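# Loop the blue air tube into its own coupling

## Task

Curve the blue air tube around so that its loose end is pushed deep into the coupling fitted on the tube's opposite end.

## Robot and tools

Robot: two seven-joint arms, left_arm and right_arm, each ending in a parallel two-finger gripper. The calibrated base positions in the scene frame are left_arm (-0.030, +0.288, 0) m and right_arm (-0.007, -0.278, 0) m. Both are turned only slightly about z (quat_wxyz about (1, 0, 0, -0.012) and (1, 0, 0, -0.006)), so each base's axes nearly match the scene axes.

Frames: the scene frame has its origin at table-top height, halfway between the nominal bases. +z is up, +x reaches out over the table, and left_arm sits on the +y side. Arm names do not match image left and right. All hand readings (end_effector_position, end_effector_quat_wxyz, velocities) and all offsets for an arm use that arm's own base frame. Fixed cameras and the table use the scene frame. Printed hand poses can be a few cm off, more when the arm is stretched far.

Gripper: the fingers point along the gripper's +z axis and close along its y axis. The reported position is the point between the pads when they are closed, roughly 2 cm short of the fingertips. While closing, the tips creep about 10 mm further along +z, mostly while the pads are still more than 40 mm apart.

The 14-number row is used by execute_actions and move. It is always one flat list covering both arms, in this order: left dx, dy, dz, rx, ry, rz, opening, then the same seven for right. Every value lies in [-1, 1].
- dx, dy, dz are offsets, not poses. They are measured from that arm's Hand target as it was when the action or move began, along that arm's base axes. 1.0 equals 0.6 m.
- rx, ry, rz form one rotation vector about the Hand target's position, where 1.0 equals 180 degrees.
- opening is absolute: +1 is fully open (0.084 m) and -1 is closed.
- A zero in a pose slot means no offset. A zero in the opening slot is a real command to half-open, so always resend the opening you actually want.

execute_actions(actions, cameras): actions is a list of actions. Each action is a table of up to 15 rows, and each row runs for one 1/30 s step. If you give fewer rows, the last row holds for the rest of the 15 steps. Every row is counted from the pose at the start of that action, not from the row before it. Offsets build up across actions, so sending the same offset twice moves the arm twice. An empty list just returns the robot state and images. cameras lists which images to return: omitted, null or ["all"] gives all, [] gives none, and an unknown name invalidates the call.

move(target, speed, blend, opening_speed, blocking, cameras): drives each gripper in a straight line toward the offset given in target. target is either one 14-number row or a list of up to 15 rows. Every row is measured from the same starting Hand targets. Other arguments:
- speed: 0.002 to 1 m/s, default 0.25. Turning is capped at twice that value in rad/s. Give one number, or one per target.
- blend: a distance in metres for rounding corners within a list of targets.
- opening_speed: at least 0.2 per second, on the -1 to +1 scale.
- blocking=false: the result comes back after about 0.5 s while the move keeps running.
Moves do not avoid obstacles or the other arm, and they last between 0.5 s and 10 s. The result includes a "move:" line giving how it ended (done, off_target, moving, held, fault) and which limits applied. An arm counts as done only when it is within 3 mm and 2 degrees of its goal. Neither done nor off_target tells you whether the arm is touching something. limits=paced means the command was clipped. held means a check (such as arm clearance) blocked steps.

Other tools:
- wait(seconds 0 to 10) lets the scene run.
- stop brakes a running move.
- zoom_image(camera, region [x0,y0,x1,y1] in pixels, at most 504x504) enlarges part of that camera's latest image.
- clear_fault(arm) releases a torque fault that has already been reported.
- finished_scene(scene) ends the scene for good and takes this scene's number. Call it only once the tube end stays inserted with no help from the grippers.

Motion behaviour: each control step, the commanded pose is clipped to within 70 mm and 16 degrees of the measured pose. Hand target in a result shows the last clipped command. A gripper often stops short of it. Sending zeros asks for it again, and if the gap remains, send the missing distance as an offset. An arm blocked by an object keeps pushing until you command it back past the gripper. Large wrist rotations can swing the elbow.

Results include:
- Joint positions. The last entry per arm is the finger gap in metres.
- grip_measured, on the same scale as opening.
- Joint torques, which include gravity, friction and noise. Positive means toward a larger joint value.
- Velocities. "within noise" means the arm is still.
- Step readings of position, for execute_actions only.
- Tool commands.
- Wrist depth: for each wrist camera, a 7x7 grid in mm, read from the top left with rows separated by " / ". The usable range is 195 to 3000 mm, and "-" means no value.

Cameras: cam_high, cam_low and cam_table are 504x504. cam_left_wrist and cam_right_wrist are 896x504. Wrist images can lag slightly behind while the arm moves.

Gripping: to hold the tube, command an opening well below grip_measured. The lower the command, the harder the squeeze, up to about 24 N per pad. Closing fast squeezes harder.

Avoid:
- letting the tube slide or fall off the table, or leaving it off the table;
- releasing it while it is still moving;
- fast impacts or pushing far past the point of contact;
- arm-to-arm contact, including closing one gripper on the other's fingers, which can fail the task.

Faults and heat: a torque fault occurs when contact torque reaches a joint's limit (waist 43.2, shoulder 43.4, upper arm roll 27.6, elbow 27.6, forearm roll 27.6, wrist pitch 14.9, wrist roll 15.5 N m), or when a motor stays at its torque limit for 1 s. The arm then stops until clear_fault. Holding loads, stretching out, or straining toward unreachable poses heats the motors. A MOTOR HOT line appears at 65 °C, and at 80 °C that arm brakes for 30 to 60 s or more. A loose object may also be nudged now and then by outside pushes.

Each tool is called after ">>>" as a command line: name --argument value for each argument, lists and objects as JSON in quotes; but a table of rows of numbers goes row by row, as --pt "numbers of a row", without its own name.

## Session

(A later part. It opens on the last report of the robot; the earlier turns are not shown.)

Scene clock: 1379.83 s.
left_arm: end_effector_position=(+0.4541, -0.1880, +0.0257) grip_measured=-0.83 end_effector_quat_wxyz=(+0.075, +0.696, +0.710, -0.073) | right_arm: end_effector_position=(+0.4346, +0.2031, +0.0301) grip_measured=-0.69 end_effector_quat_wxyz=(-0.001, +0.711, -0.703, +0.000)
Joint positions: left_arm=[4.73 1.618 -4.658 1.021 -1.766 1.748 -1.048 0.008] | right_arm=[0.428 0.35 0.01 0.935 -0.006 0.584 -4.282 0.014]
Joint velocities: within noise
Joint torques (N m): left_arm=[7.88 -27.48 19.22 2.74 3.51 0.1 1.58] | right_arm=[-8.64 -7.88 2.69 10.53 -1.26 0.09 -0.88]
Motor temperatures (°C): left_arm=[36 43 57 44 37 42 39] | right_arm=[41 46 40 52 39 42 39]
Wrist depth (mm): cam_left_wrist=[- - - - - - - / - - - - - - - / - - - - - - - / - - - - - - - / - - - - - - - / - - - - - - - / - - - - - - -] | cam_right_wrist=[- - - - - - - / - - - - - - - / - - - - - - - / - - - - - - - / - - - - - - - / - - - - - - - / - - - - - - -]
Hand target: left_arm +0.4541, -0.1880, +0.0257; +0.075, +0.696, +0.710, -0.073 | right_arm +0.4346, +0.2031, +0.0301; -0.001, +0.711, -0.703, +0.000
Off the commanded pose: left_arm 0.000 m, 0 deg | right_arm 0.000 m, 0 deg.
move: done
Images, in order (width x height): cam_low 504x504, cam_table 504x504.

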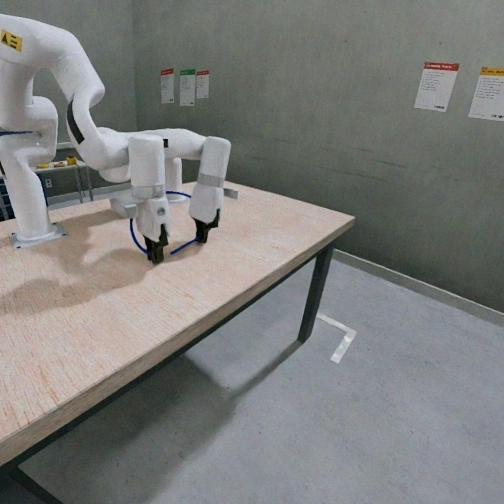

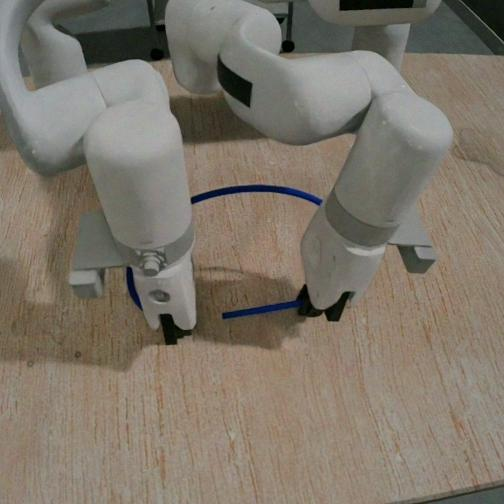

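>>> move --pt "-0.0315 0.0352 0 0 0 0.2091 -1 -0.0172 -0.076 0 0 0 -0.19 -1" --pt "-0.0904 0.1297 0 0 0 0.5228 -1 -0.0315 -0.232 0 0 0 -0.475 -1" --speed 0.13 --blend 0.008

>>> zoom_image --camera "cam_low" --region '[80, 183, 280, 303]'

Scene clock: 1394.37 s.
left_arm: end_effector_position=(+0.3998, -0.1102, +0.0257) grip_measured=-0.83 end_effector_quat_wxyz=(+0.105, -0.046, +0.993, +0.006) | right_arm: end_effector_position=(+0.4157, +0.0638, +0.0301) grip_measured=-0.69 end_effector_quat_wxyz=(+0.000, -0.045, +0.999, +0.000)
Joint positions: left_arm=[4.411 1.654 -4.723 0.651 -1.734 1.448 -2.613 0.008] | right_arm=[0.467 0.213 -0.303 0.711 0.127 0.51 -3.172 0.014]
Joint velocities: within noise
Joint torques (N m): left_arm=[-6.14 -10.16 12.02 -6.23 3.71 -3.24 -0.93] | right_arm=[4.86 -19.08 -4.68 5.88 -1.41 -1.83 0.61]
Motor temperatures (°C): left_arm=[36 44 58 44 37 42 39] | right_arm=[41 46 40 49 39 42 39]
Wrist depth (mm): cam_left_wrist=[- - - - - - - / - - - - - - - / - - - - - - - / - - - - - - - / - - - - - - - / - - - - - - - / - - - - - - -] | cam_right_wrist=[- - - - - - - / - - - - - - - / - - - - - - - / - - - - - - - / - - - - - - - / - - - - - - - / - - - - - - -]
Hand target: left_arm +0.3998, -0.1102, +0.0257; +0.105, -0.046, +0.993, +0.006 | right_arm +0.4157, +0.0639, +0.0301; +0.000, -0.045, +0.999, -0.001
Off the commanded pose: left_arm 0.000 m, 0 deg | right_arm 0.000 m, 0 deg.
move: done
camera_calibration:
cam_left_wrist: T_world_to_cam=[[-0.106559, 0.994051, 0.0225533, 0.178304], [0.970547, 0.0990571, 0.219606, -0.315303], [0.216065, 0.04529, -0.975328, 0.0727589], [0, 0, 0, 1]] pos_world=[0.309295, -0.149306, 0.136185]
cam_right_wrist: T_world_to_cam=[[-0.0774642, 0.996967, 0.00748521, 0.00201466], [0.996949, 0.0773865, 0.0101719, -0.357105], [0.00956175, 0.00825033, -0.99992, 0.158182], [0, 0, 0, 1]] pos_world=[0.354659, 0.0243215, 0.161786]

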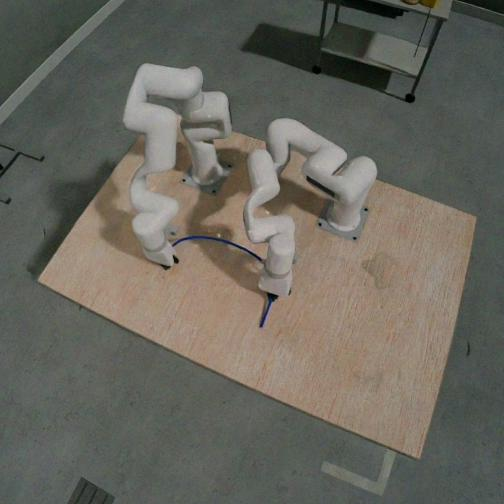

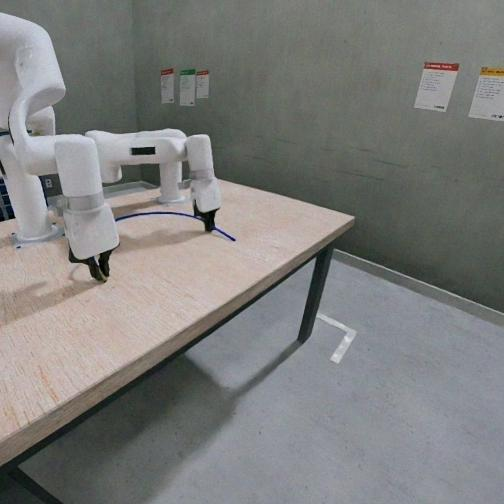

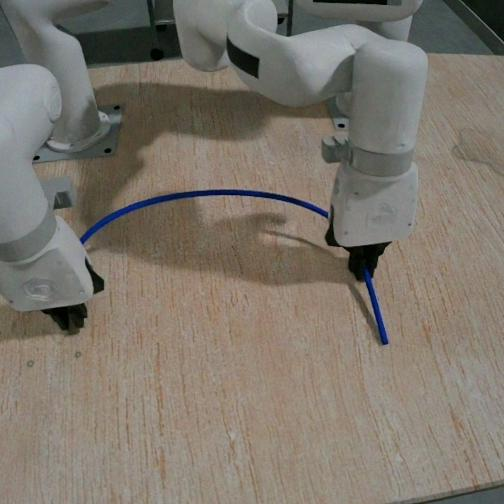

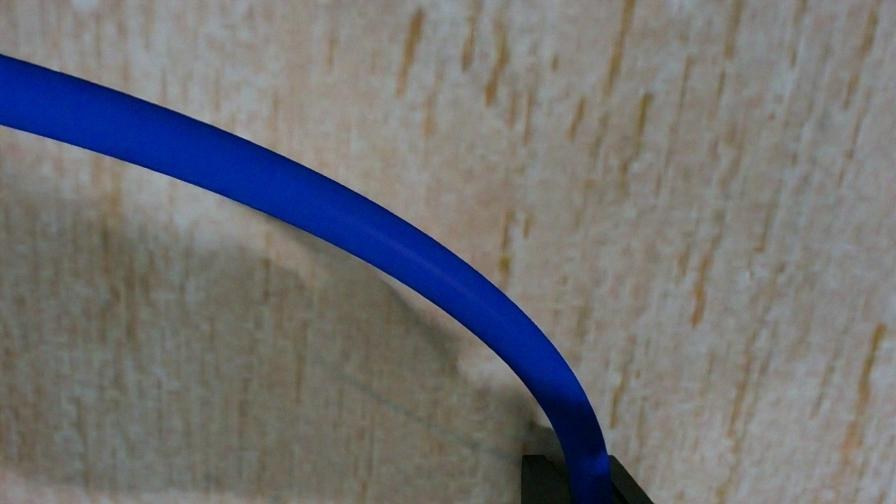

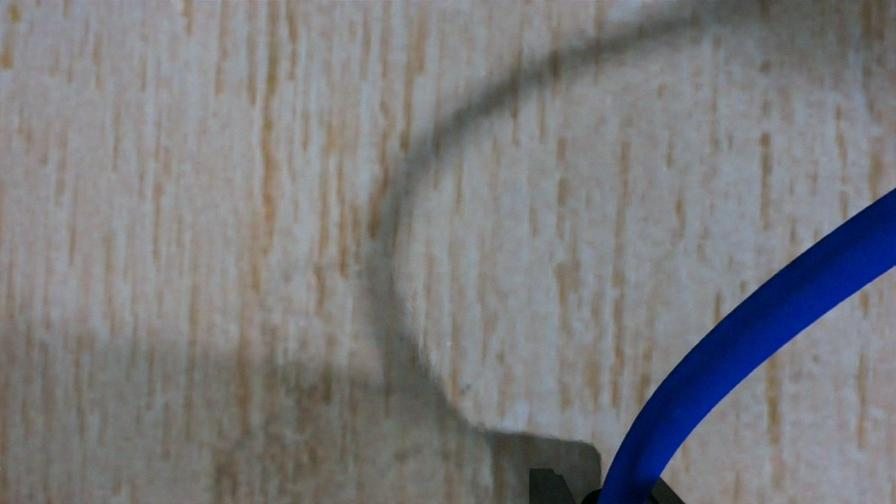

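Scaled by 2.520 from the camera's 504x504 image, which has a finer 720x720 frame.

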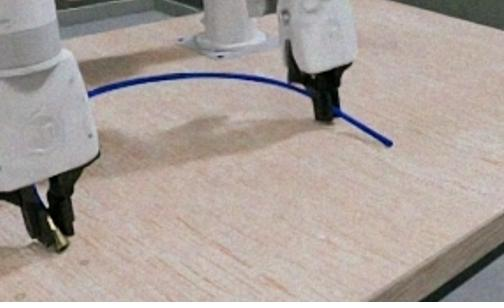

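>>> move --pt "-0.0455 0.0548 0 0 0 0.2091 -1 -0.0037 -0.0956 0 0 0 -0.19 -1" --pt "-0.0901 0.0763 0 0 0 0.4182 -1 -0.0073 -0.1583 0 0 0 -0.38 -1" --pt "-0.1103 0.0705 0 0 0 0.5228 -1 -0.011 -0.1728 -0.012 0 0 -0.475 -1" --speed 0.13 --blend 0.008

>>> zoom_image --camera "cam_low" --region '[40, 183, 260, 303]'

Scene clock: 1405.23 s.
left_arm: end_effector_position=(+0.3336, -0.0679, +0.0257) grip_measured=-0.83 end_effector_quat_wxyz=(-0.067, +0.758, -0.644, -0.080) | right_arm: end_effector_position=(+0.4091, -0.0397, +0.0229) grip_measured=-0.69 end_effector_quat_wxyz=(+0.000, +0.645, +0.764, -0.001)
Joint positions: left_arm=[4.382 1.661 -4.701 0.634 -1.425 1.561 -4.264 0.008] | right_arm=[0.509 0.243 -0.577 0.682 0.279 0.494 -2.04 0.014]
Joint velocities: within noise
Joint torques (N m): left_arm=[13.61 -14.59 14.18 -7.32 8.05 -1.29 -1.12] | right_arm=[-1.52 -6.26 -13.19 8.44 1.45 -4.16 0.75]
Motor temperatures (°C): left_arm=[36 43 56 44 37 43 39] | right_arm=[41 46 41 48 39 42 39]
Wrist depth (mm): cam_left_wrist=[- - - - - - - / - - - - - - - / - - - - - - - / - - - - - - - / - - - - - - - / - - - - - - - / - - - - - - -] | cam_right_wrist=[- - - - - - - / - - - - - - - / - - - - - - - / - - - - - - - / - - - - - - - / - - - - - - - / - - - - - - -]
Hand target: left_arm +0.3336, -0.0679, +0.0257; -0.067, +0.758, -0.643, -0.081 | right_arm +0.4091, -0.0397, +0.0229; +0.000, +0.645, +0.764, -0.001
Off the commanded pose: left_arm 0.000 m, 0 deg | right_arm 0.000 m, 0 deg.
move: done
camera_calibration:
cam_left_wrist: T_world_to_cam=[[-0.983871, -0.177455, 0.0225259, 0.342318], [-0.168297, 0.96097, 0.219576, 0.18322], [-0.0606115, 0.212243, -0.975335, 0.188783], [0, 0, 0, 1]] pos_world=[0.379074, -0.155391, 0.136185]
cam_right_wrist: T_world_to_cam=[[0.987756, 0.155826, 0.00745281, -0.364418], [0.155747, -0.987745, 0.010176, -0.0406666], [0.00894716, -0.00889065, -0.99992, 0.151469], [0, 0, 0, 1]] pos_world=[0.364935, 0.0179642, 0.154586]

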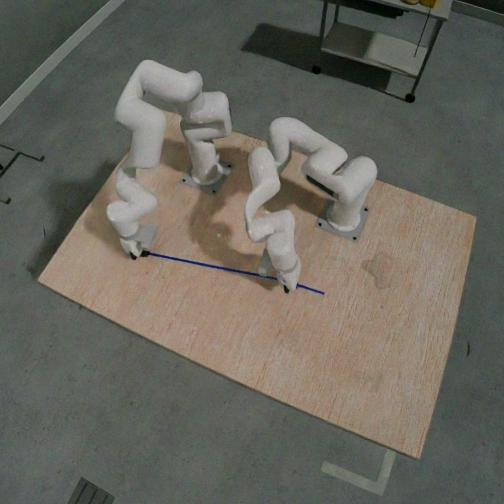

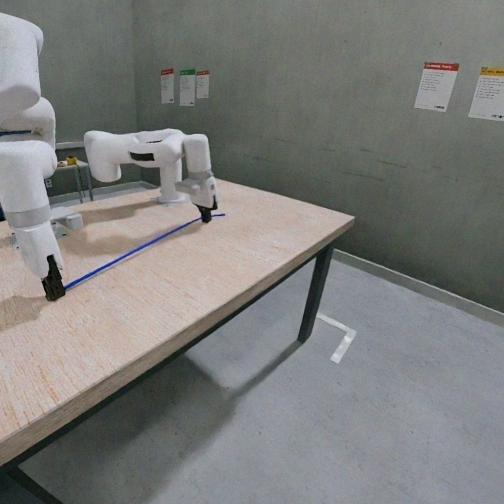

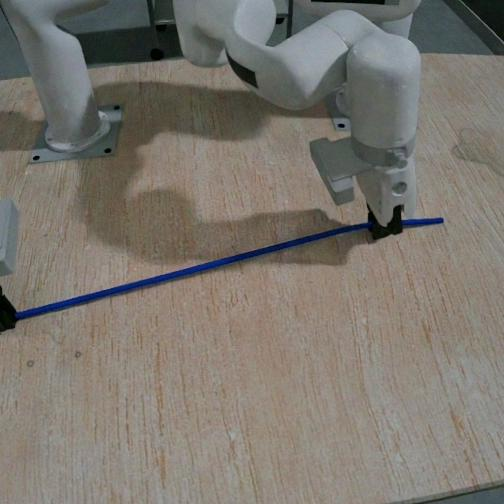

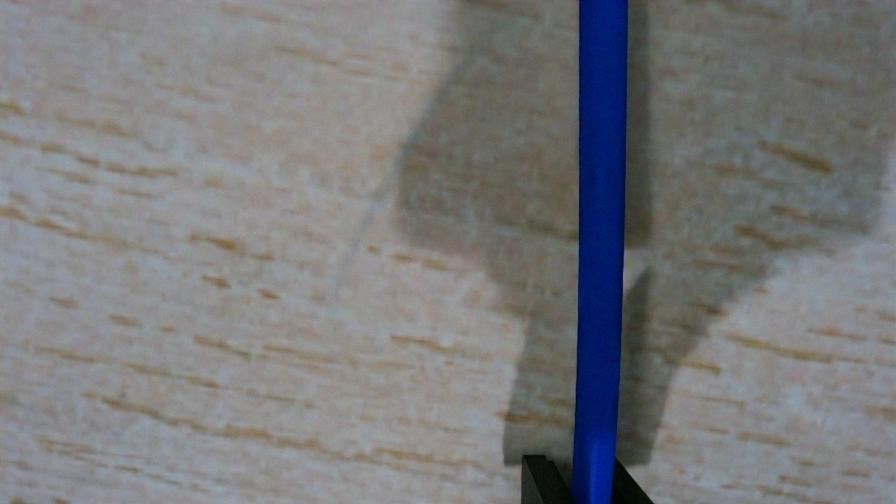

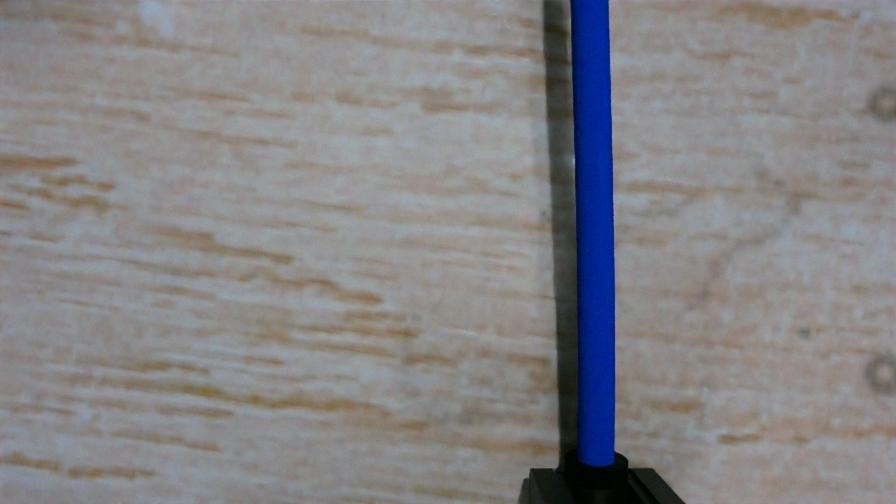

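Scaled by 2.291 from the camera's 504x504 image, which has a finer 720x720 frame.

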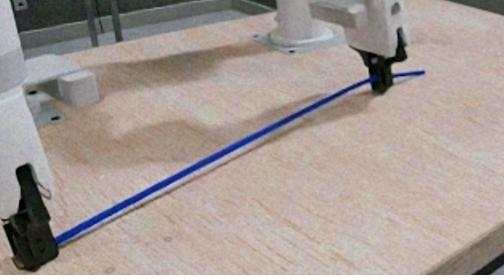

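>>> move --pt "0 0 -0.005 0 0 0 -1 0 0 -0.003 0 0 0 -1" --pt "0 0 -0.005 0 0 0 -0.4 0 0 -0.003 0 0 0 -0.5" --speed 0.02 --opening_speed 0.3

>>> zoom_image --camera "cam_low" --region '[40, 183, 260, 303]'

>>> zoom_image --camera "cam_table" --region '[280, 160, 480, 280]'

Scene clock: 1417.73 s.
left_arm: end_effector_position=(+0.3336, -0.0679, +0.0227) grip_measured=-0.42 end_effector_quat_wxyz=(-0.067, +0.758, -0.643, -0.080) | right_arm: end_effector_position=(+0.4091, -0.0398, +0.0211) grip_measured=-0.52 end_effector_quat_wxyz=(+0.000, +0.645, +0.764, -0.001)
Joint positions: left_arm=[4.382 1.663 -4.71 0.634 -1.433 1.557 -4.266 0.026] | right_arm=[0.506 0.249 -0.572 0.682 0.286 0.49 -2.046 0.021]
Joint velocities: within noise
Joint torques (N m): left_arm=[0.88 -20.51 3.43 4.3 2.37 1.81 -1.12] | right_arm=[7.46 -17.13 -0.86 7.3 -1.48 -0.55 0.31]
Motor temperatures (°C): left_arm=[36 43 55 44 37 42 39] | right_arm=[41 46 42 48 39 43 39]
Wrist depth (mm): cam_left_wrist=[- - - - - - - / - - - - - - - / - - - - - - - / - - - - - - - / - - - - - - - / - - - - - - - / - - - - - - -] | cam_right_wrist=[- - - - - - - / - - - - - - - / - - - - - - - / - - - - - - - / - - - - - - - / - - - - - - - / - - - - - - -]
Hand target: left_arm +0.3336, -0.0679, +0.0227; -0.067, +0.758, -0.643, -0.081 | right_arm +0.4091, -0.0397, +0.0211; +0.000, +0.645, +0.764, -0.001
Off the commanded pose: left_arm 0.000 m, 0 deg | right_arm 0.000 m, 0 deg.
move: done
camera_calibration:
cam_left_wrist: T_world_to_cam=[[-0.983855, -0.177549, 0.0225042, 0.342367], [-0.168394, 0.960952, 0.219577, 0.183913], [-0.0606112, 0.212243, -0.975336, 0.185857], [0, 0, 0, 1]] pos_world=[0.379075, -0.155391, 0.133185]
cam_right_wrist: T_world_to_cam=[[0.987773, 0.155728, 0.00735483, -0.364393], [0.15565, -0.98776, 0.0101605, -0.04061], [0.00884708, -0.0088915, -0.999921, 0.149706], [0, 0, 0, 1]] pos_world=[0.364934, 0.0179643, 0.152787]

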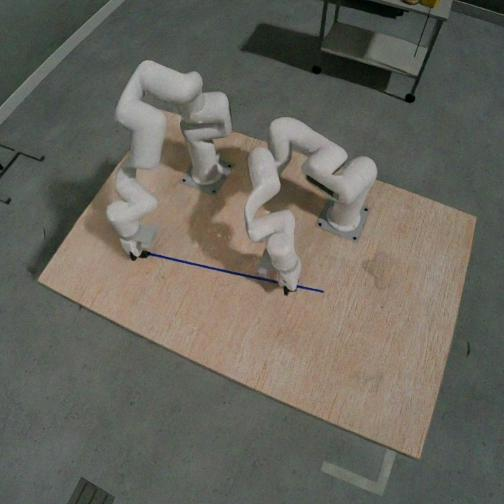

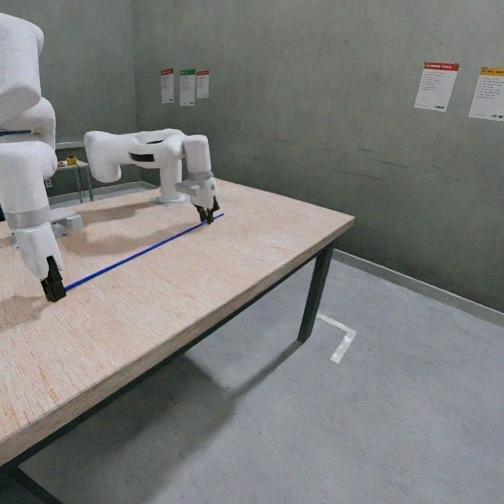

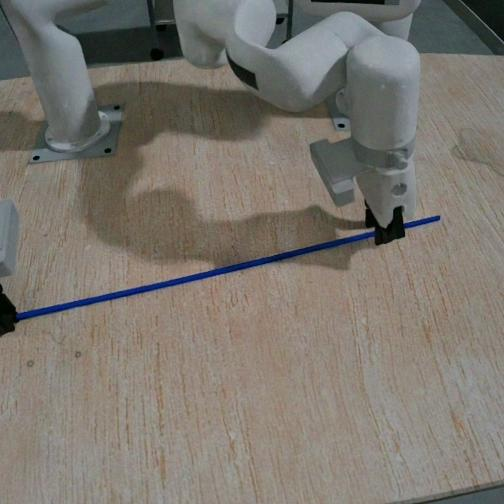

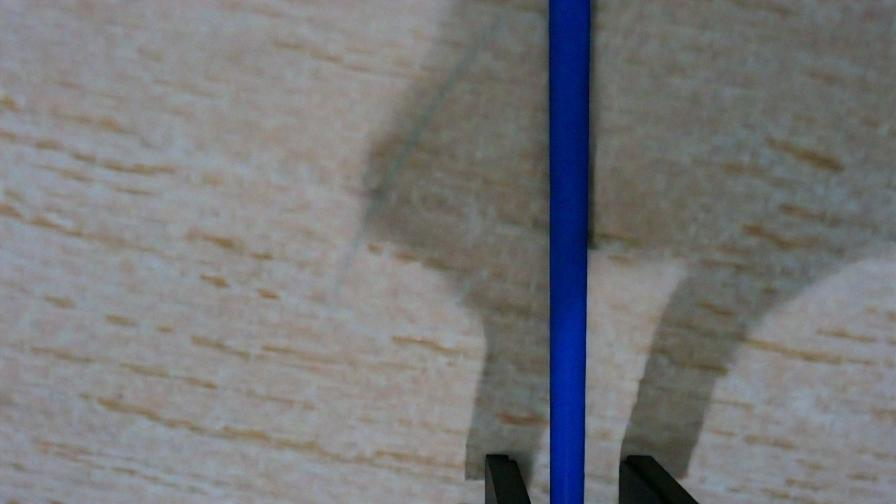

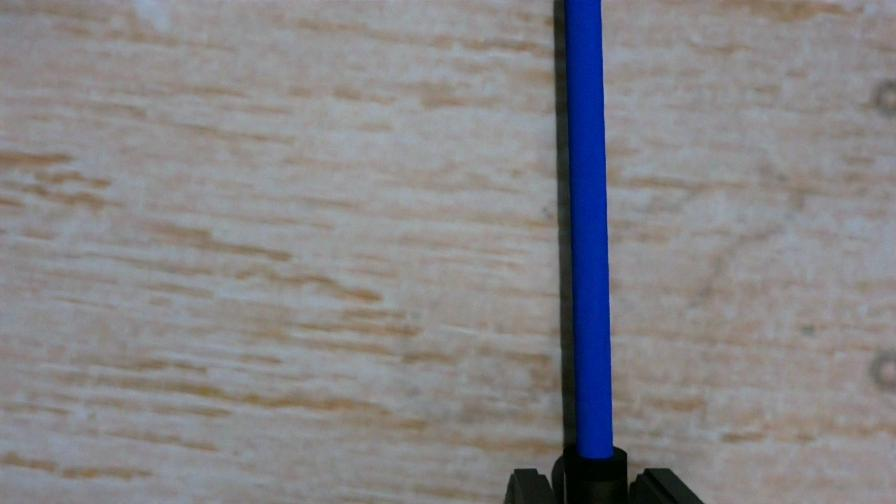

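Scaled by 2.291 from the camera's 504x504 image, which has a finer 720x720 frame.

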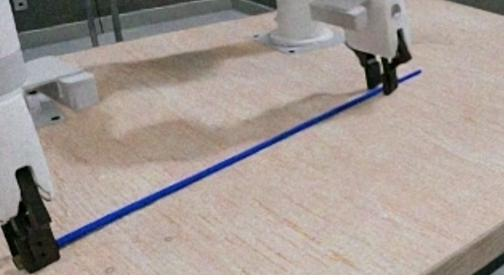

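Scaled by 2.520 from the camera's 504x504 image, which has a finer 720x720 frame.

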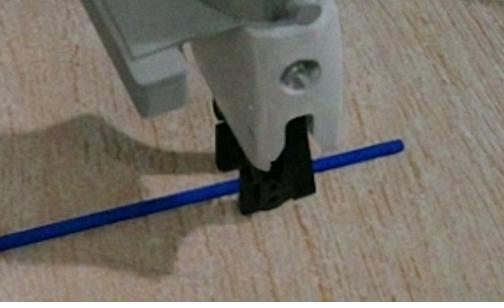

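>>> move --target '[0,0,-0.003,0,0,0,-0.4,0,0,0,0,0,0,-0.5]' --speed 0.01 --cameras '["cam_low"]'

>>> zoom_image --camera "cam_low" --region '[180, 193, 240, 238]'

Scene clock: 1422.20 s.
left_arm: end_effector_position=(+0.3341, -0.0681, +0.0217) grip_measured=-0.41 end_effector_quat_wxyz=(-0.068, +0.758, -0.643, -0.080) | right_arm: end_effector_position=(+0.4091, -0.0397, +0.0211) grip_measured=-0.52 end_effector_quat_wxyz=(+0.000, +0.645, +0.764, -0.001)
Joint positions: left_arm=[4.381 1.664 -4.713 0.633 -1.438 1.555 -4.266 0.026] | right_arm=[0.506 0.249 -0.572 0.682 0.286 0.49 -2.046 0.021]
Joint velocities: within noise
Joint torques (N m): left_arm=[-4.07 -11.46 -11.61 5.49 -10.56 -0.07 -1.38] | right_arm=[8.09 -18.45 -3.66 7.48 -0.38 -0.77 0.61]
Motor temperatures (°C): left_arm=[36 43 53 44 37 42 39] | right_arm=[41 46 42 47 39 43 39]
Wrist depth (mm): cam_left_wrist=[- - - - - - - / - - - - - - - / - - - - - - - / - - - - - - - / - - - - - - - / - - - - - - - / - - - - - - -] | cam_right_wrist=[- - - - - - - / - - - - - - - / - - - - - - - / - - - - - - - / - - - - - - - / - - - - - - - / - - - - - - -]
Hand target: left_arm +0.3336, -0.0679, +0.0209; -0.067, +0.758, -0.643, -0.081 | right_arm +0.4091, -0.0397, +0.0211; +0.000, +0.645, +0.764, -0.001
Off the commanded pose: left_arm 0.001 m, 0 deg | right_arm 0.000 m, 0 deg.
move: done
Images, in order (width x height): cam_low 504x504.

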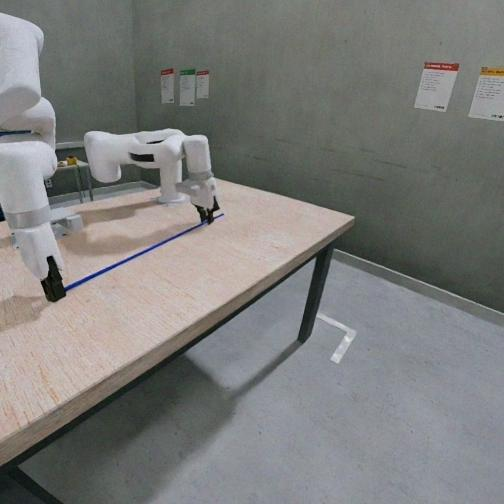

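Scaled by 8.400 from the camera's 504x504 image, which has a finer 720x720 frame.

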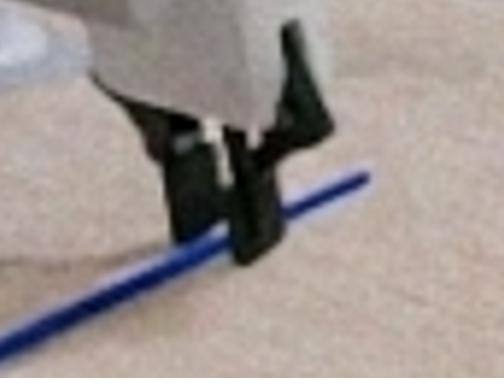

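>>> move --pt "0 0 0.0022 0 0 0 -0.4 0 0 0 0 0 0 -0.5" --pt "0 0 0.0022 0 0 0 -1 0 0 0 0 0 0 -1" --speed 0.01 --opening_speed 0.4

>>> zoom_image --camera "cam_low" --region '[180, 193, 240, 238]'

>>> zoom_image --camera "cam_low" --region '[40, 183, 260, 303]'

>>> zoom_image --camera "cam_table" --region '[280, 160, 480, 280]'

Scene clock: 1431.07 s.
left_arm: end_effector_position=(+0.3336, -0.0679, +0.0223) grip_measured=-0.83 end_effector_quat_wxyz=(-0.067, +0.758, -0.643, -0.081) | right_arm: end_effector_position=(+0.4091, -0.0397, +0.0211) grip_measured=-0.69 end_effector_quat_wxyz=(+0.000, +0.645, +0.764, -0.001)
Joint positions: left_arm=[4.381 1.664 -4.711 0.634 -1.435 1.557 -4.266 0.007] | right_arm=[0.506 0.249 -0.572 0.682 0.286 0.49 -2.046 0.014]
Joint velocities: within noise
Joint torques (N m): left_arm=[6.89 -13.14 -2.51 -2.96 -1.64 2.69 1.47] | right_arm=[7.31 -18.43 -3.33 8 0.49 -1.06 0.58]
Motor temperatures (°C): left_arm=[36 43 52 45 38 43 39] | right_arm=[41 46 41 47 39 42 39]
Wrist depth (mm): cam_left_wrist=[- - - - - - - / - - - - - - - / - - - - - - - / - - - - - - - / - - - - - - - / - - - - - - - / - - - - - - -] | cam_right_wrist=[- - - - - - - / - - - - - - - / - - - - - - - / - - - - - - - / - - - - - - - / - - - - - - - / - - - - - - -]
Hand target: left_arm +0.3336, -0.0679, +0.0223; -0.067, +0.758, -0.643, -0.081 | right_arm +0.4091, -0.0397, +0.0211; +0.000, +0.645, +0.764, -0.001
Off the commanded pose: left_arm 0.000 m, 0 deg | right_arm 0.000 m, 0 deg.
move: done
camera_calibration:
cam_left_wrist: T_world_to_cam=[[-0.983848, -0.177573, 0.0226174, 0.342357], [-0.168398, 0.960969, 0.2195, 0.184038], [-0.060712, 0.212146, -0.97535, 0.185394], [0, 0, 0, 1]] pos_world=[0.379074, -0.155392, 0.132685]
cam_right_wrist: T_world_to_cam=[[0.987773, 0.155728, 0.00735483, -0.364393], [0.15565, -0.98776, 0.0101605, -0.04061], [0.00884708, -0.0088915, -0.999921, 0.149706], [0, 0, 0, 1]] pos_world=[0.364934, 0.0179643, 0.152787]

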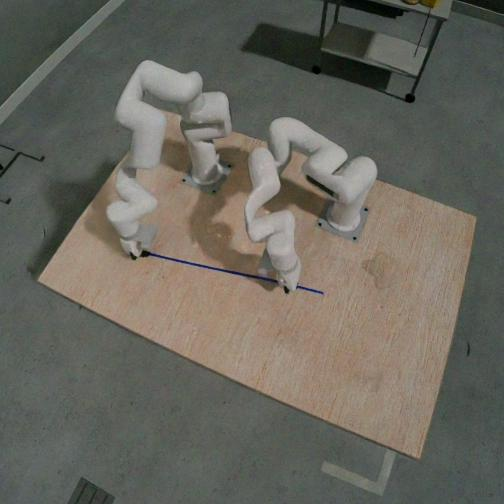

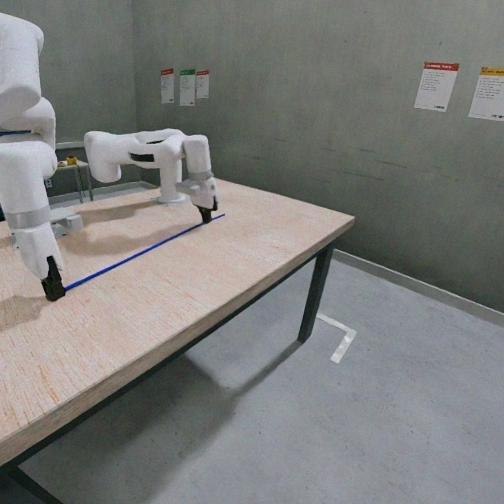

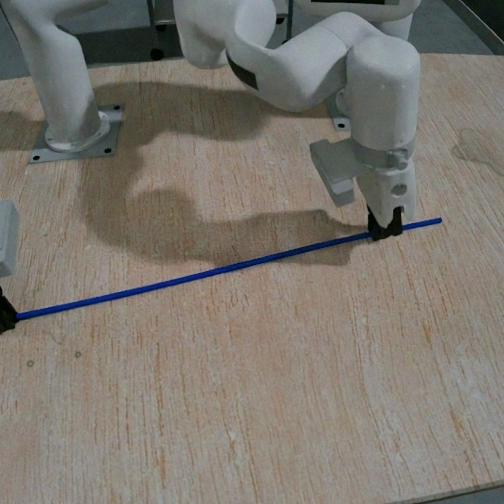

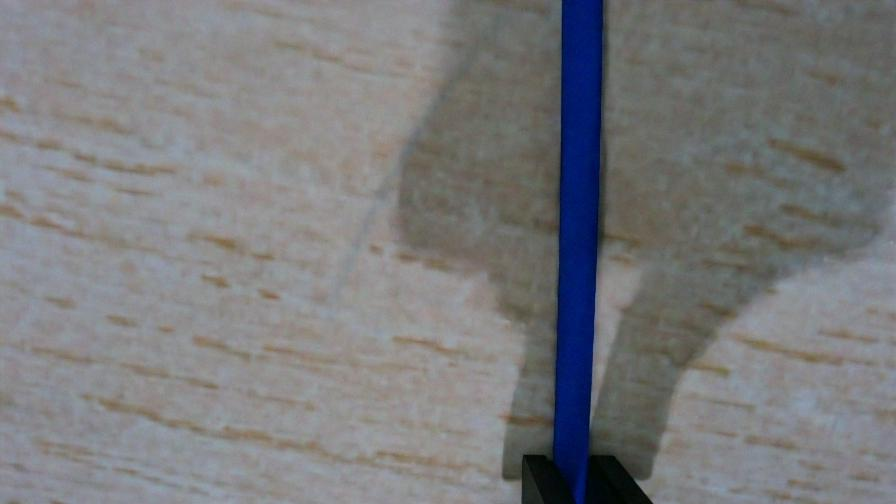

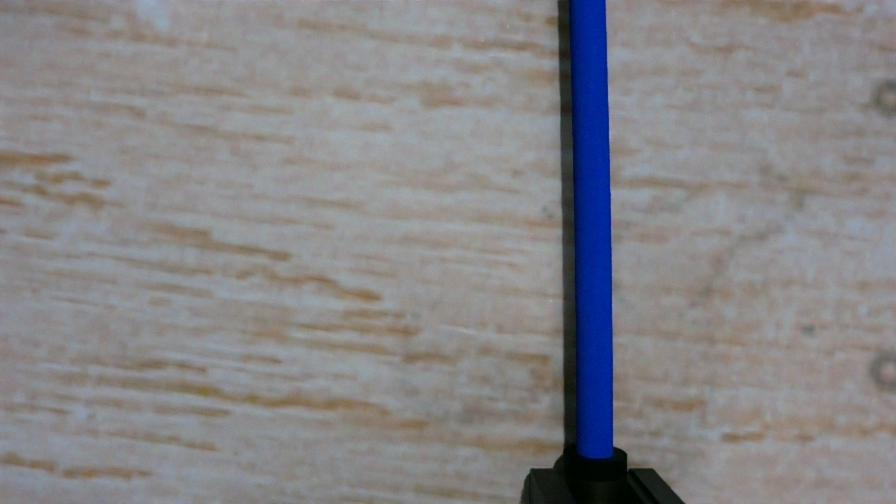

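Scaled by 8.400 from the camera's 504x504 image, which has a finer 720x720 frame.

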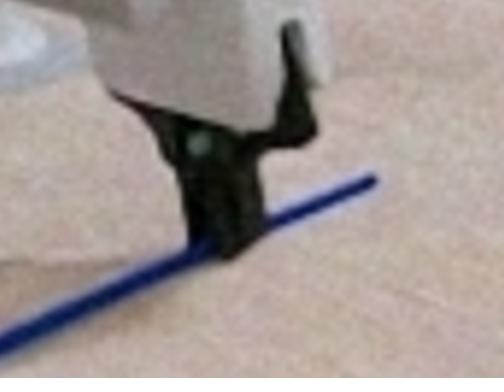

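Scaled by 2.291 from the camera's 504x504 image, which has a finer 720x720 frame.

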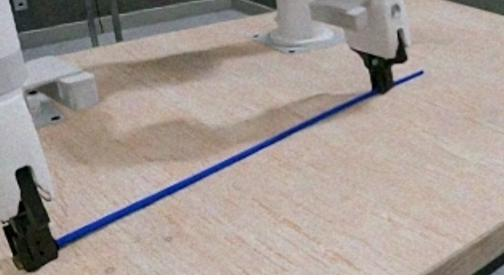

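Scaled by 2.520 from the camera's 504x504 image, which has a finer 720x720 frame.

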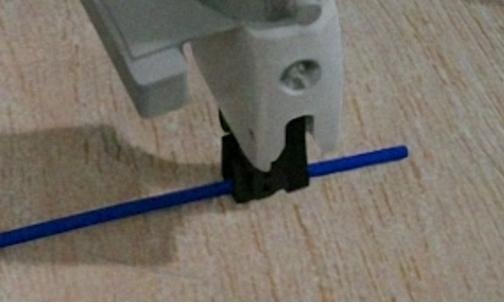

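>>> move --target '[0,0,0.003,0.011,0.0018,0,-1,0,0,0.003,-0.0109,-0.0022,0,-1]' --speed 0.02 --cameras '[]'

>>> move --pt "0.0202 0.0058 0 0 0 -0.1046 -1 0.0037 0.0145 0 0 0 0.095 -1" --pt "0.0422 0.0002 0 0 0 -0.2091 -1 0.0058 0.0407 0 0 0 0.19 -1" --pt "0.0648 -0.0157 0 0 0 -0.3137 -1 0.0073 0.0772 0 0 0 0.285 -1" --pt "0.0878 -0.04 0 0 0 -0.4182 -1 0.0088 0.1222 0 0 0 0.38 -1" --pt "0.1103 -0.0705 0 0 0 -0.5228 -1 0.011 0.1728 0 0 0 0.475 -1" --speed 0.13 --blend 0.008 --cameras '["cam_low","cam_table","cam_left_wrist","cam_right_wrist"]'

>>> zoom_image --camera "cam_low" --region '[80, 183, 280, 303]'

Scene clock: 1439.70 s.
left_arm: end_effector_position=(+0.3336, -0.0679, +0.0240) grip_measured=-0.83 end_effector_quat_wxyz=(-0.078, +0.757, -0.642, -0.094) | right_arm: end_effector_position=(+0.4091, -0.0397, +0.0229) grip_measured=-0.69 end_effector_quat_wxyz=(+0.013, +0.645, +0.764, -0.011)
Joint positions: left_arm=[4.373 1.677 -4.711 0.648 -1.409 1.557 -4.287 0.007] | right_arm=[0.546 0.242 -0.601 0.671 0.225 0.472 -1.981 0.014]
Joint velocities: within noise
Joint torques (N m): left_arm=[-5.47 -9.02 16.01 0.79 4.7 -0.81 -1.15] | right_arm=[7.4 -19.34 -6.41 7.63 -2.07 -2.67 0.91]
Motor temperatures (°C): left_arm=[36 43 50 44 38 43 39] | right_arm=[41 46 41 47 39 42 39]
Wrist depth (mm): cam_left_wrist=[- - - - - - - / - - - - - - - / - - - - - - - / - - - - - - - / - - - - - - - / - - - - - - - / - - - - - - -] | cam_right_wrist=[- - - - - - - / - - - - - - - / - - - - - - - / - - - - - - - / - - - - - - - / - - - - - - - / - - - - - - -]
Hand target: left_arm +0.3336, -0.0679, +0.0241; -0.079, +0.757, -0.642, -0.094 | right_arm +0.4091, -0.0397, +0.0229; +0.014, +0.645, +0.764, -0.011
Off the commanded pose: left_arm 0.000 m, 0 deg | right_arm 0.000 m, 0 deg.
move: done
No camera images: "cameras" was empty.

Scene clock: 1446.57 s.
left_arm: end_effector_position=(+0.3998, -0.1102, +0.0241) grip_measured=-0.83 end_effector_quat_wxyz=(+0.122, -0.046, +0.991, +0.006) | right_arm: end_effector_position=(+0.4157, +0.0639, +0.0229) grip_measured=-0.69 end_effector_quat_wxyz=(+0.018, -0.045, +0.999, +0.001)
Joint positions: left_arm=[4.379 1.675 -4.74 0.626 -1.775 1.425 -2.619 0.007] | right_arm=[0.443 0.219 -0.274 0.678 0.133 0.435 -3.175 0.014]
Joint velocities: within noise
Joint torques (N m): left_arm=[7.84 -19.4 16.15 1.71 -3.48 -0.25 1.61] | right_arm=[-10.17 -9.41 0.2 13.37 2.13 -0.67 -0.92]
Motor temperatures (°C): left_arm=[36 43 51 44 37 43 39] | right_arm=[41 47 41 48 39 42 39]
Wrist depth (mm): cam_left_wrist=[- - - - - - - / - - - - - - - / - - - - - - - / - - - - - - - / - - - - - - - / - - - - - - - / - - - - - - -] | cam_right_wrist=[- - - - - - - / - - - - - - - / - - - - - - - / - - - - - - - / - - - - - - - / - - - - - - - / - - - - - - -]
Hand target: left_arm +0.3998, -0.1102, +0.0241; +0.122, -0.046, +0.991, +0.006 | right_arm +0.4157, +0.0639, +0.0229; +0.018, -0.045, +0.999, +0.001
Off the commanded pose: left_arm 0.000 m, 0 deg | right_arm 0.000 m, 0 deg.
move: done
camera_calibration:
cam_left_wrist: T_world_to_cam=[[-0.107492, 0.993963, 0.0219638, 0.178652], [0.962289, 0.0984628, 0.253584, -0.312461], [0.249891, 0.0483936, -0.967064, 0.0576988], [0, 0, 0, 1]] pos_world=[0.305463, -0.1496, 0.13111]
cam_right_wrist: T_world_to_cam=[[-0.0779524, 0.996918, 0.00887161, 0.00209868], [0.995974, 0.0774775, 0.0450826, -0.357415], [0.0442562, 0.0123502, -0.998944, 0.136323], [0, 0, 0, 1]] pos_world=[0.350106, 0.0239158, 0.152273]
Images, in order (width x height): cam_low 504x504, cam_table 504x504, cam_left_wrist 896x504, cam_right_wrist 896x504.

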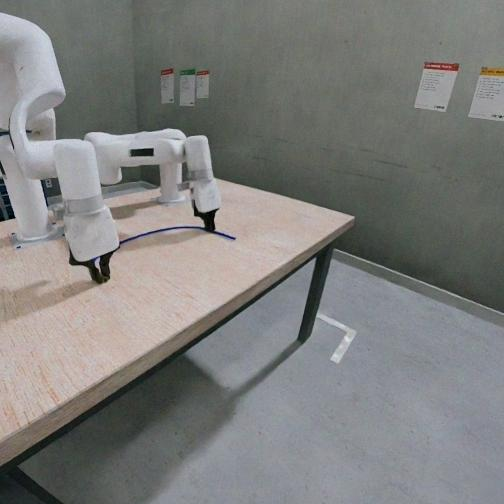

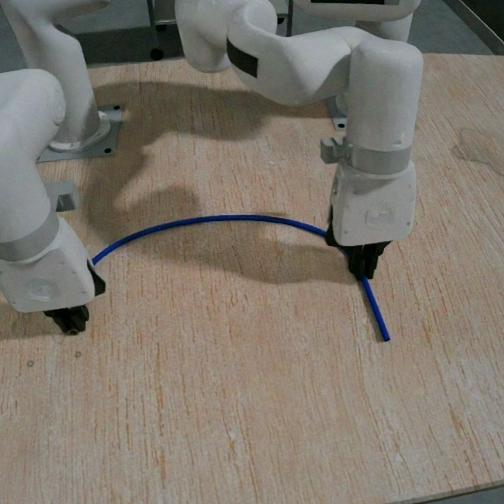

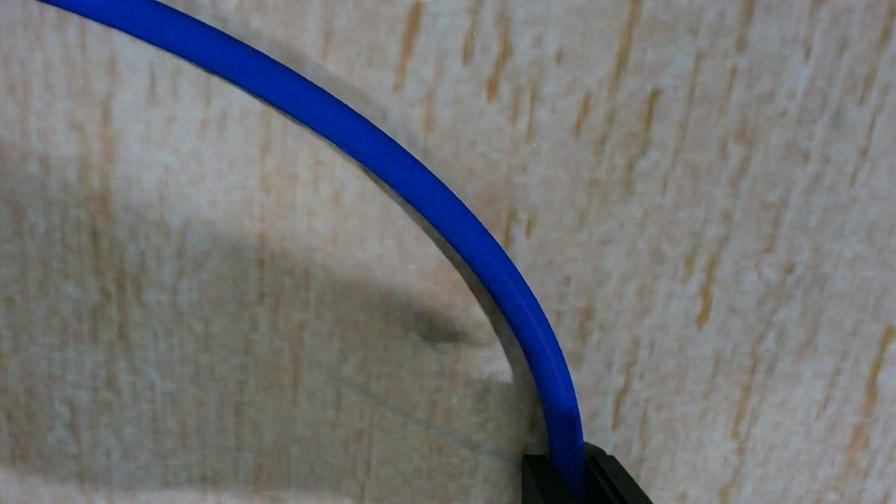

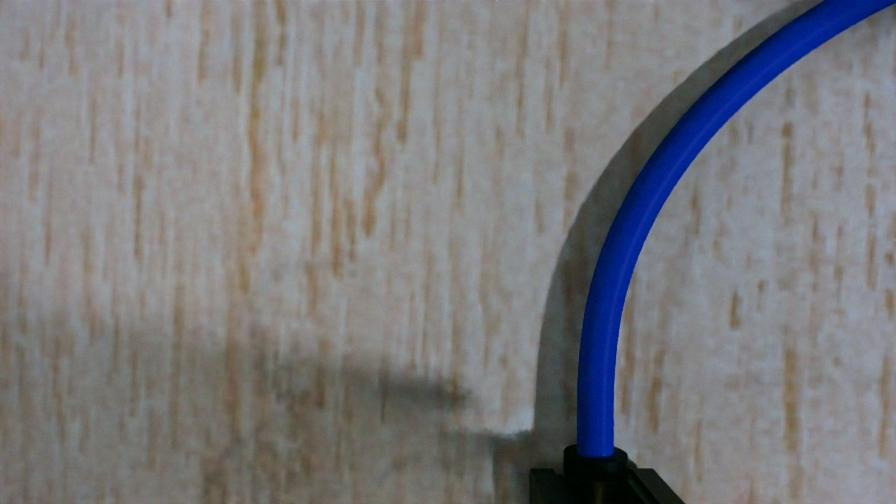

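Scaled by 2.520 from the camera's 504x504 image, which has a finer 720x720 frame.

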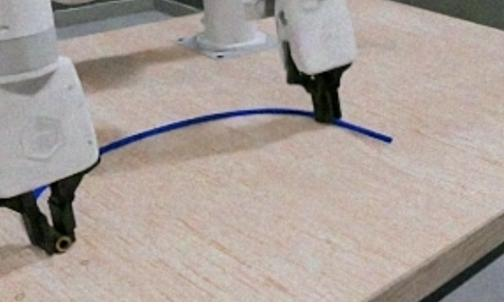

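>>> move --pt "0.021 -0.033 0 0 0 -0.1046 -1 0.0033 0.0535 0 0 0 0.095 -1" --pt "0.0409 -0.0657 0 0 0 -0.2091 -1 0.008 0.1067 0 0 0 0.19 -1" --pt "0.0589 -0.0945 0 0 0 -0.3137 -1 0.0143 0.156 0 0 0 0.285 -1" --pt "0.0754 -0.1168 0 0 0 -0.4182 -1 0.0223 0.1989 0 0 0 0.38 -1" --pt "0.0904 -0.1297 0 0 0 -0.5228 -1 0.0315 0.232 0 0 0 0.475 -1" --speed 0.12 --blend 0.008

>>> zoom_image --camera "cam_low" --region '[100, 203, 260, 303]'

>>> zoom_image --camera "cam_table" --region '[120, 200, 380, 360]'

Scene clock: 1456.50 s.
left_arm: end_effector_position=(+0.4541, -0.1880, +0.0241) grip_measured=-0.83 end_effector_quat_wxyz=(+0.088, +0.695, +0.709, -0.085) | right_arm: end_effector_position=(+0.4346, +0.2031, +0.0229) grip_measured=-0.69 end_effector_quat_wxyz=(-0.012, +0.711, -0.703, -0.013)
Joint positions: left_arm=[4.742 1.646 -4.651 1.008 -1.814 1.791 -1.036 0.007] | right_arm=[0.364 0.362 0.064 0.921 0.019 0.545 -4.317 0.014]
Joint velocities: within noise
Joint torques (N m): left_arm=[8.19 -17.31 18.88 2.43 3.67 -0.01 1.82] | right_arm=[-10.86 -12.94 1.22 14.07 -1.78 -0.52 -1.04]
Motor temperatures (°C): left_arm=[36 43 55 44 37 42 39] | right_arm=[41 46 41 50 39 42 39]
Wrist depth (mm): cam_left_wrist=[- - - - - - - / - - - - - - - / - - - - - - - / - - - - - - - / - - - - - - - / - - - - - - - / - - - - - - -] | cam_right_wrist=[- - - - - - - / - - - - - - - / - - - - - - - / - - - - - - - / - - - - - - - / - - - - - - - / - - - - - - -]
Hand target: left_arm +0.4541, -0.1880, +0.0241; +0.088, +0.695, +0.709, -0.085 | right_arm +0.4346, +0.2031, +0.0229; -0.012, +0.711, -0.703, -0.013
Off the commanded pose: left_arm 0.000 m, 0 deg | right_arm 0.000 m, 0 deg.
move: done
camera_calibration:
cam_left_wrist: T_world_to_cam=[[0.999107, 0.0360773, 0.022013, -0.420677], [0.0293257, -0.966865, 0.253596, -0.13375], [0.0304327, -0.252724, -0.96706, 0.090926], [0, 0, 0, 1]] pos_world=[0.421457, -0.0911621, 0.13111]
cam_right_wrist: T_world_to_cam=[[-0.999961, 0.000542804, 0.00883535, 0.467949], [0.000939955, 0.998986, 0.0450084, -0.141771], [-0.00880196, 0.0450149, -0.998948, 0.150185], [0, 0, 0, 1]] pos_world=[0.469385, 0.134613, 0.152273]

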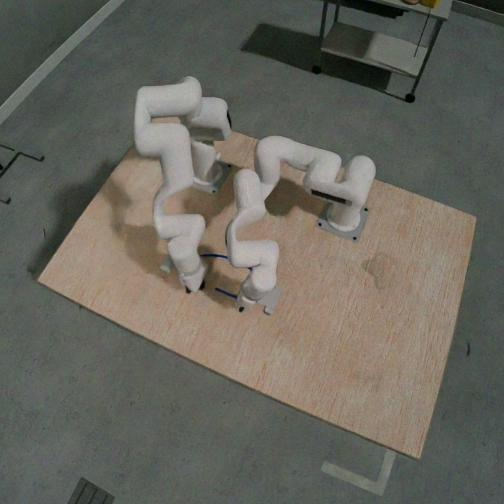

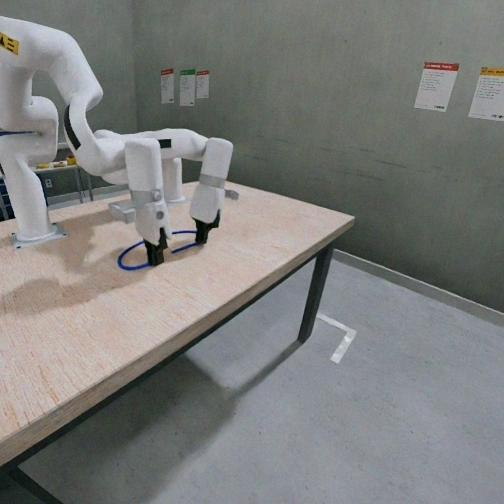

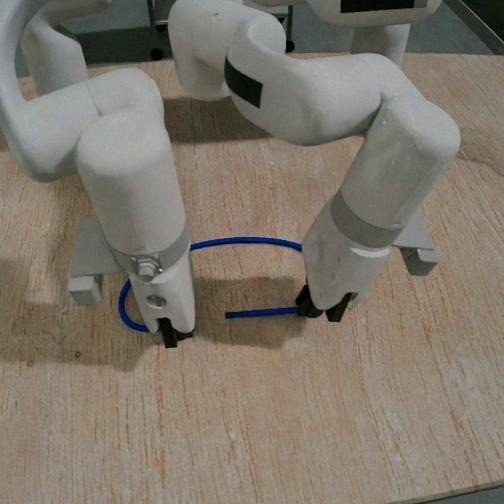

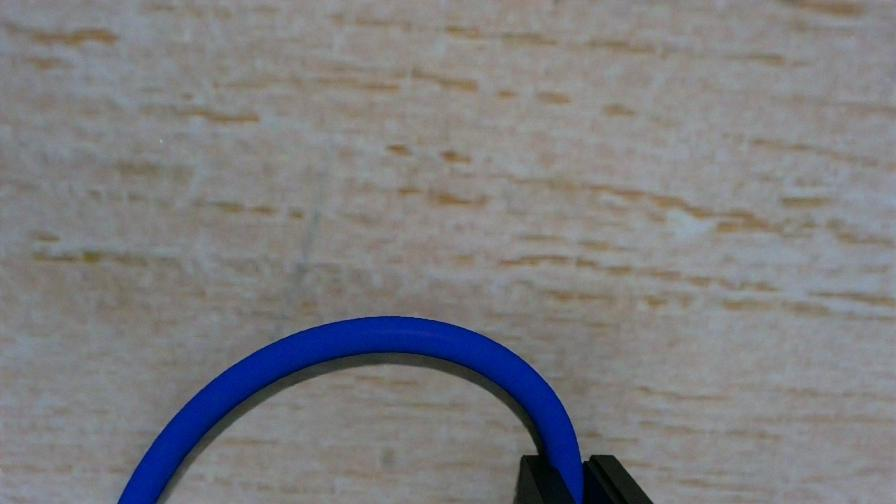

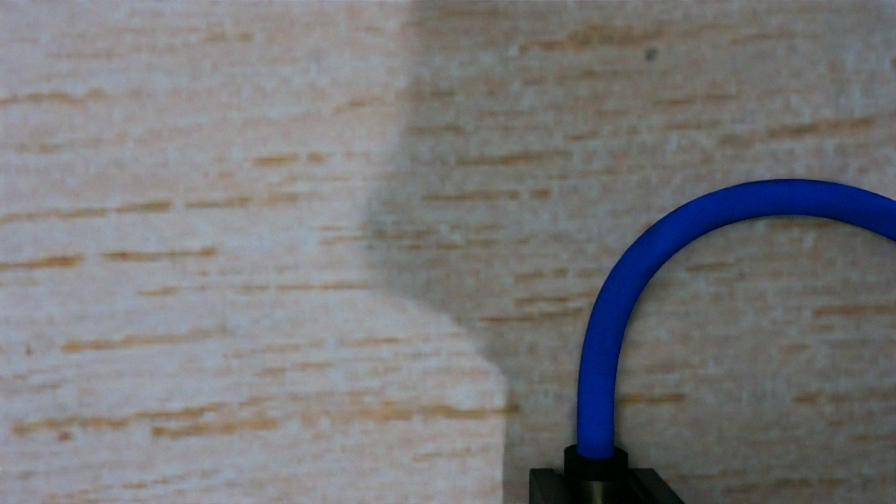

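Scaled by 3.150 from the camera's 504x504 image, which has a finer 720x720 frame.

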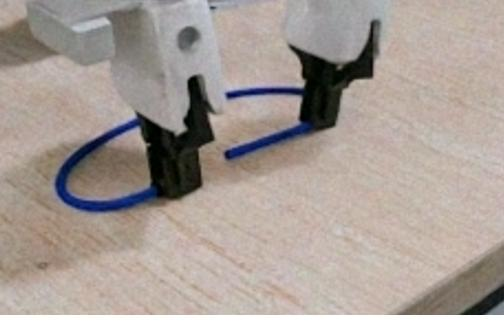

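Scaled by 1.938 from the camera's 504x504 image, which has a finer 720x720 frame.

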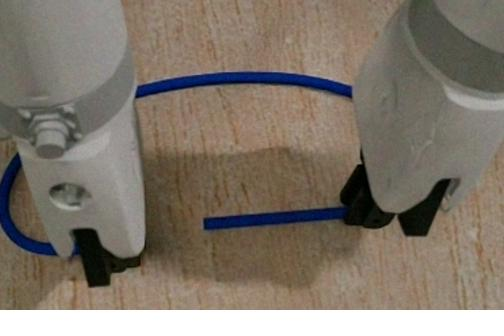

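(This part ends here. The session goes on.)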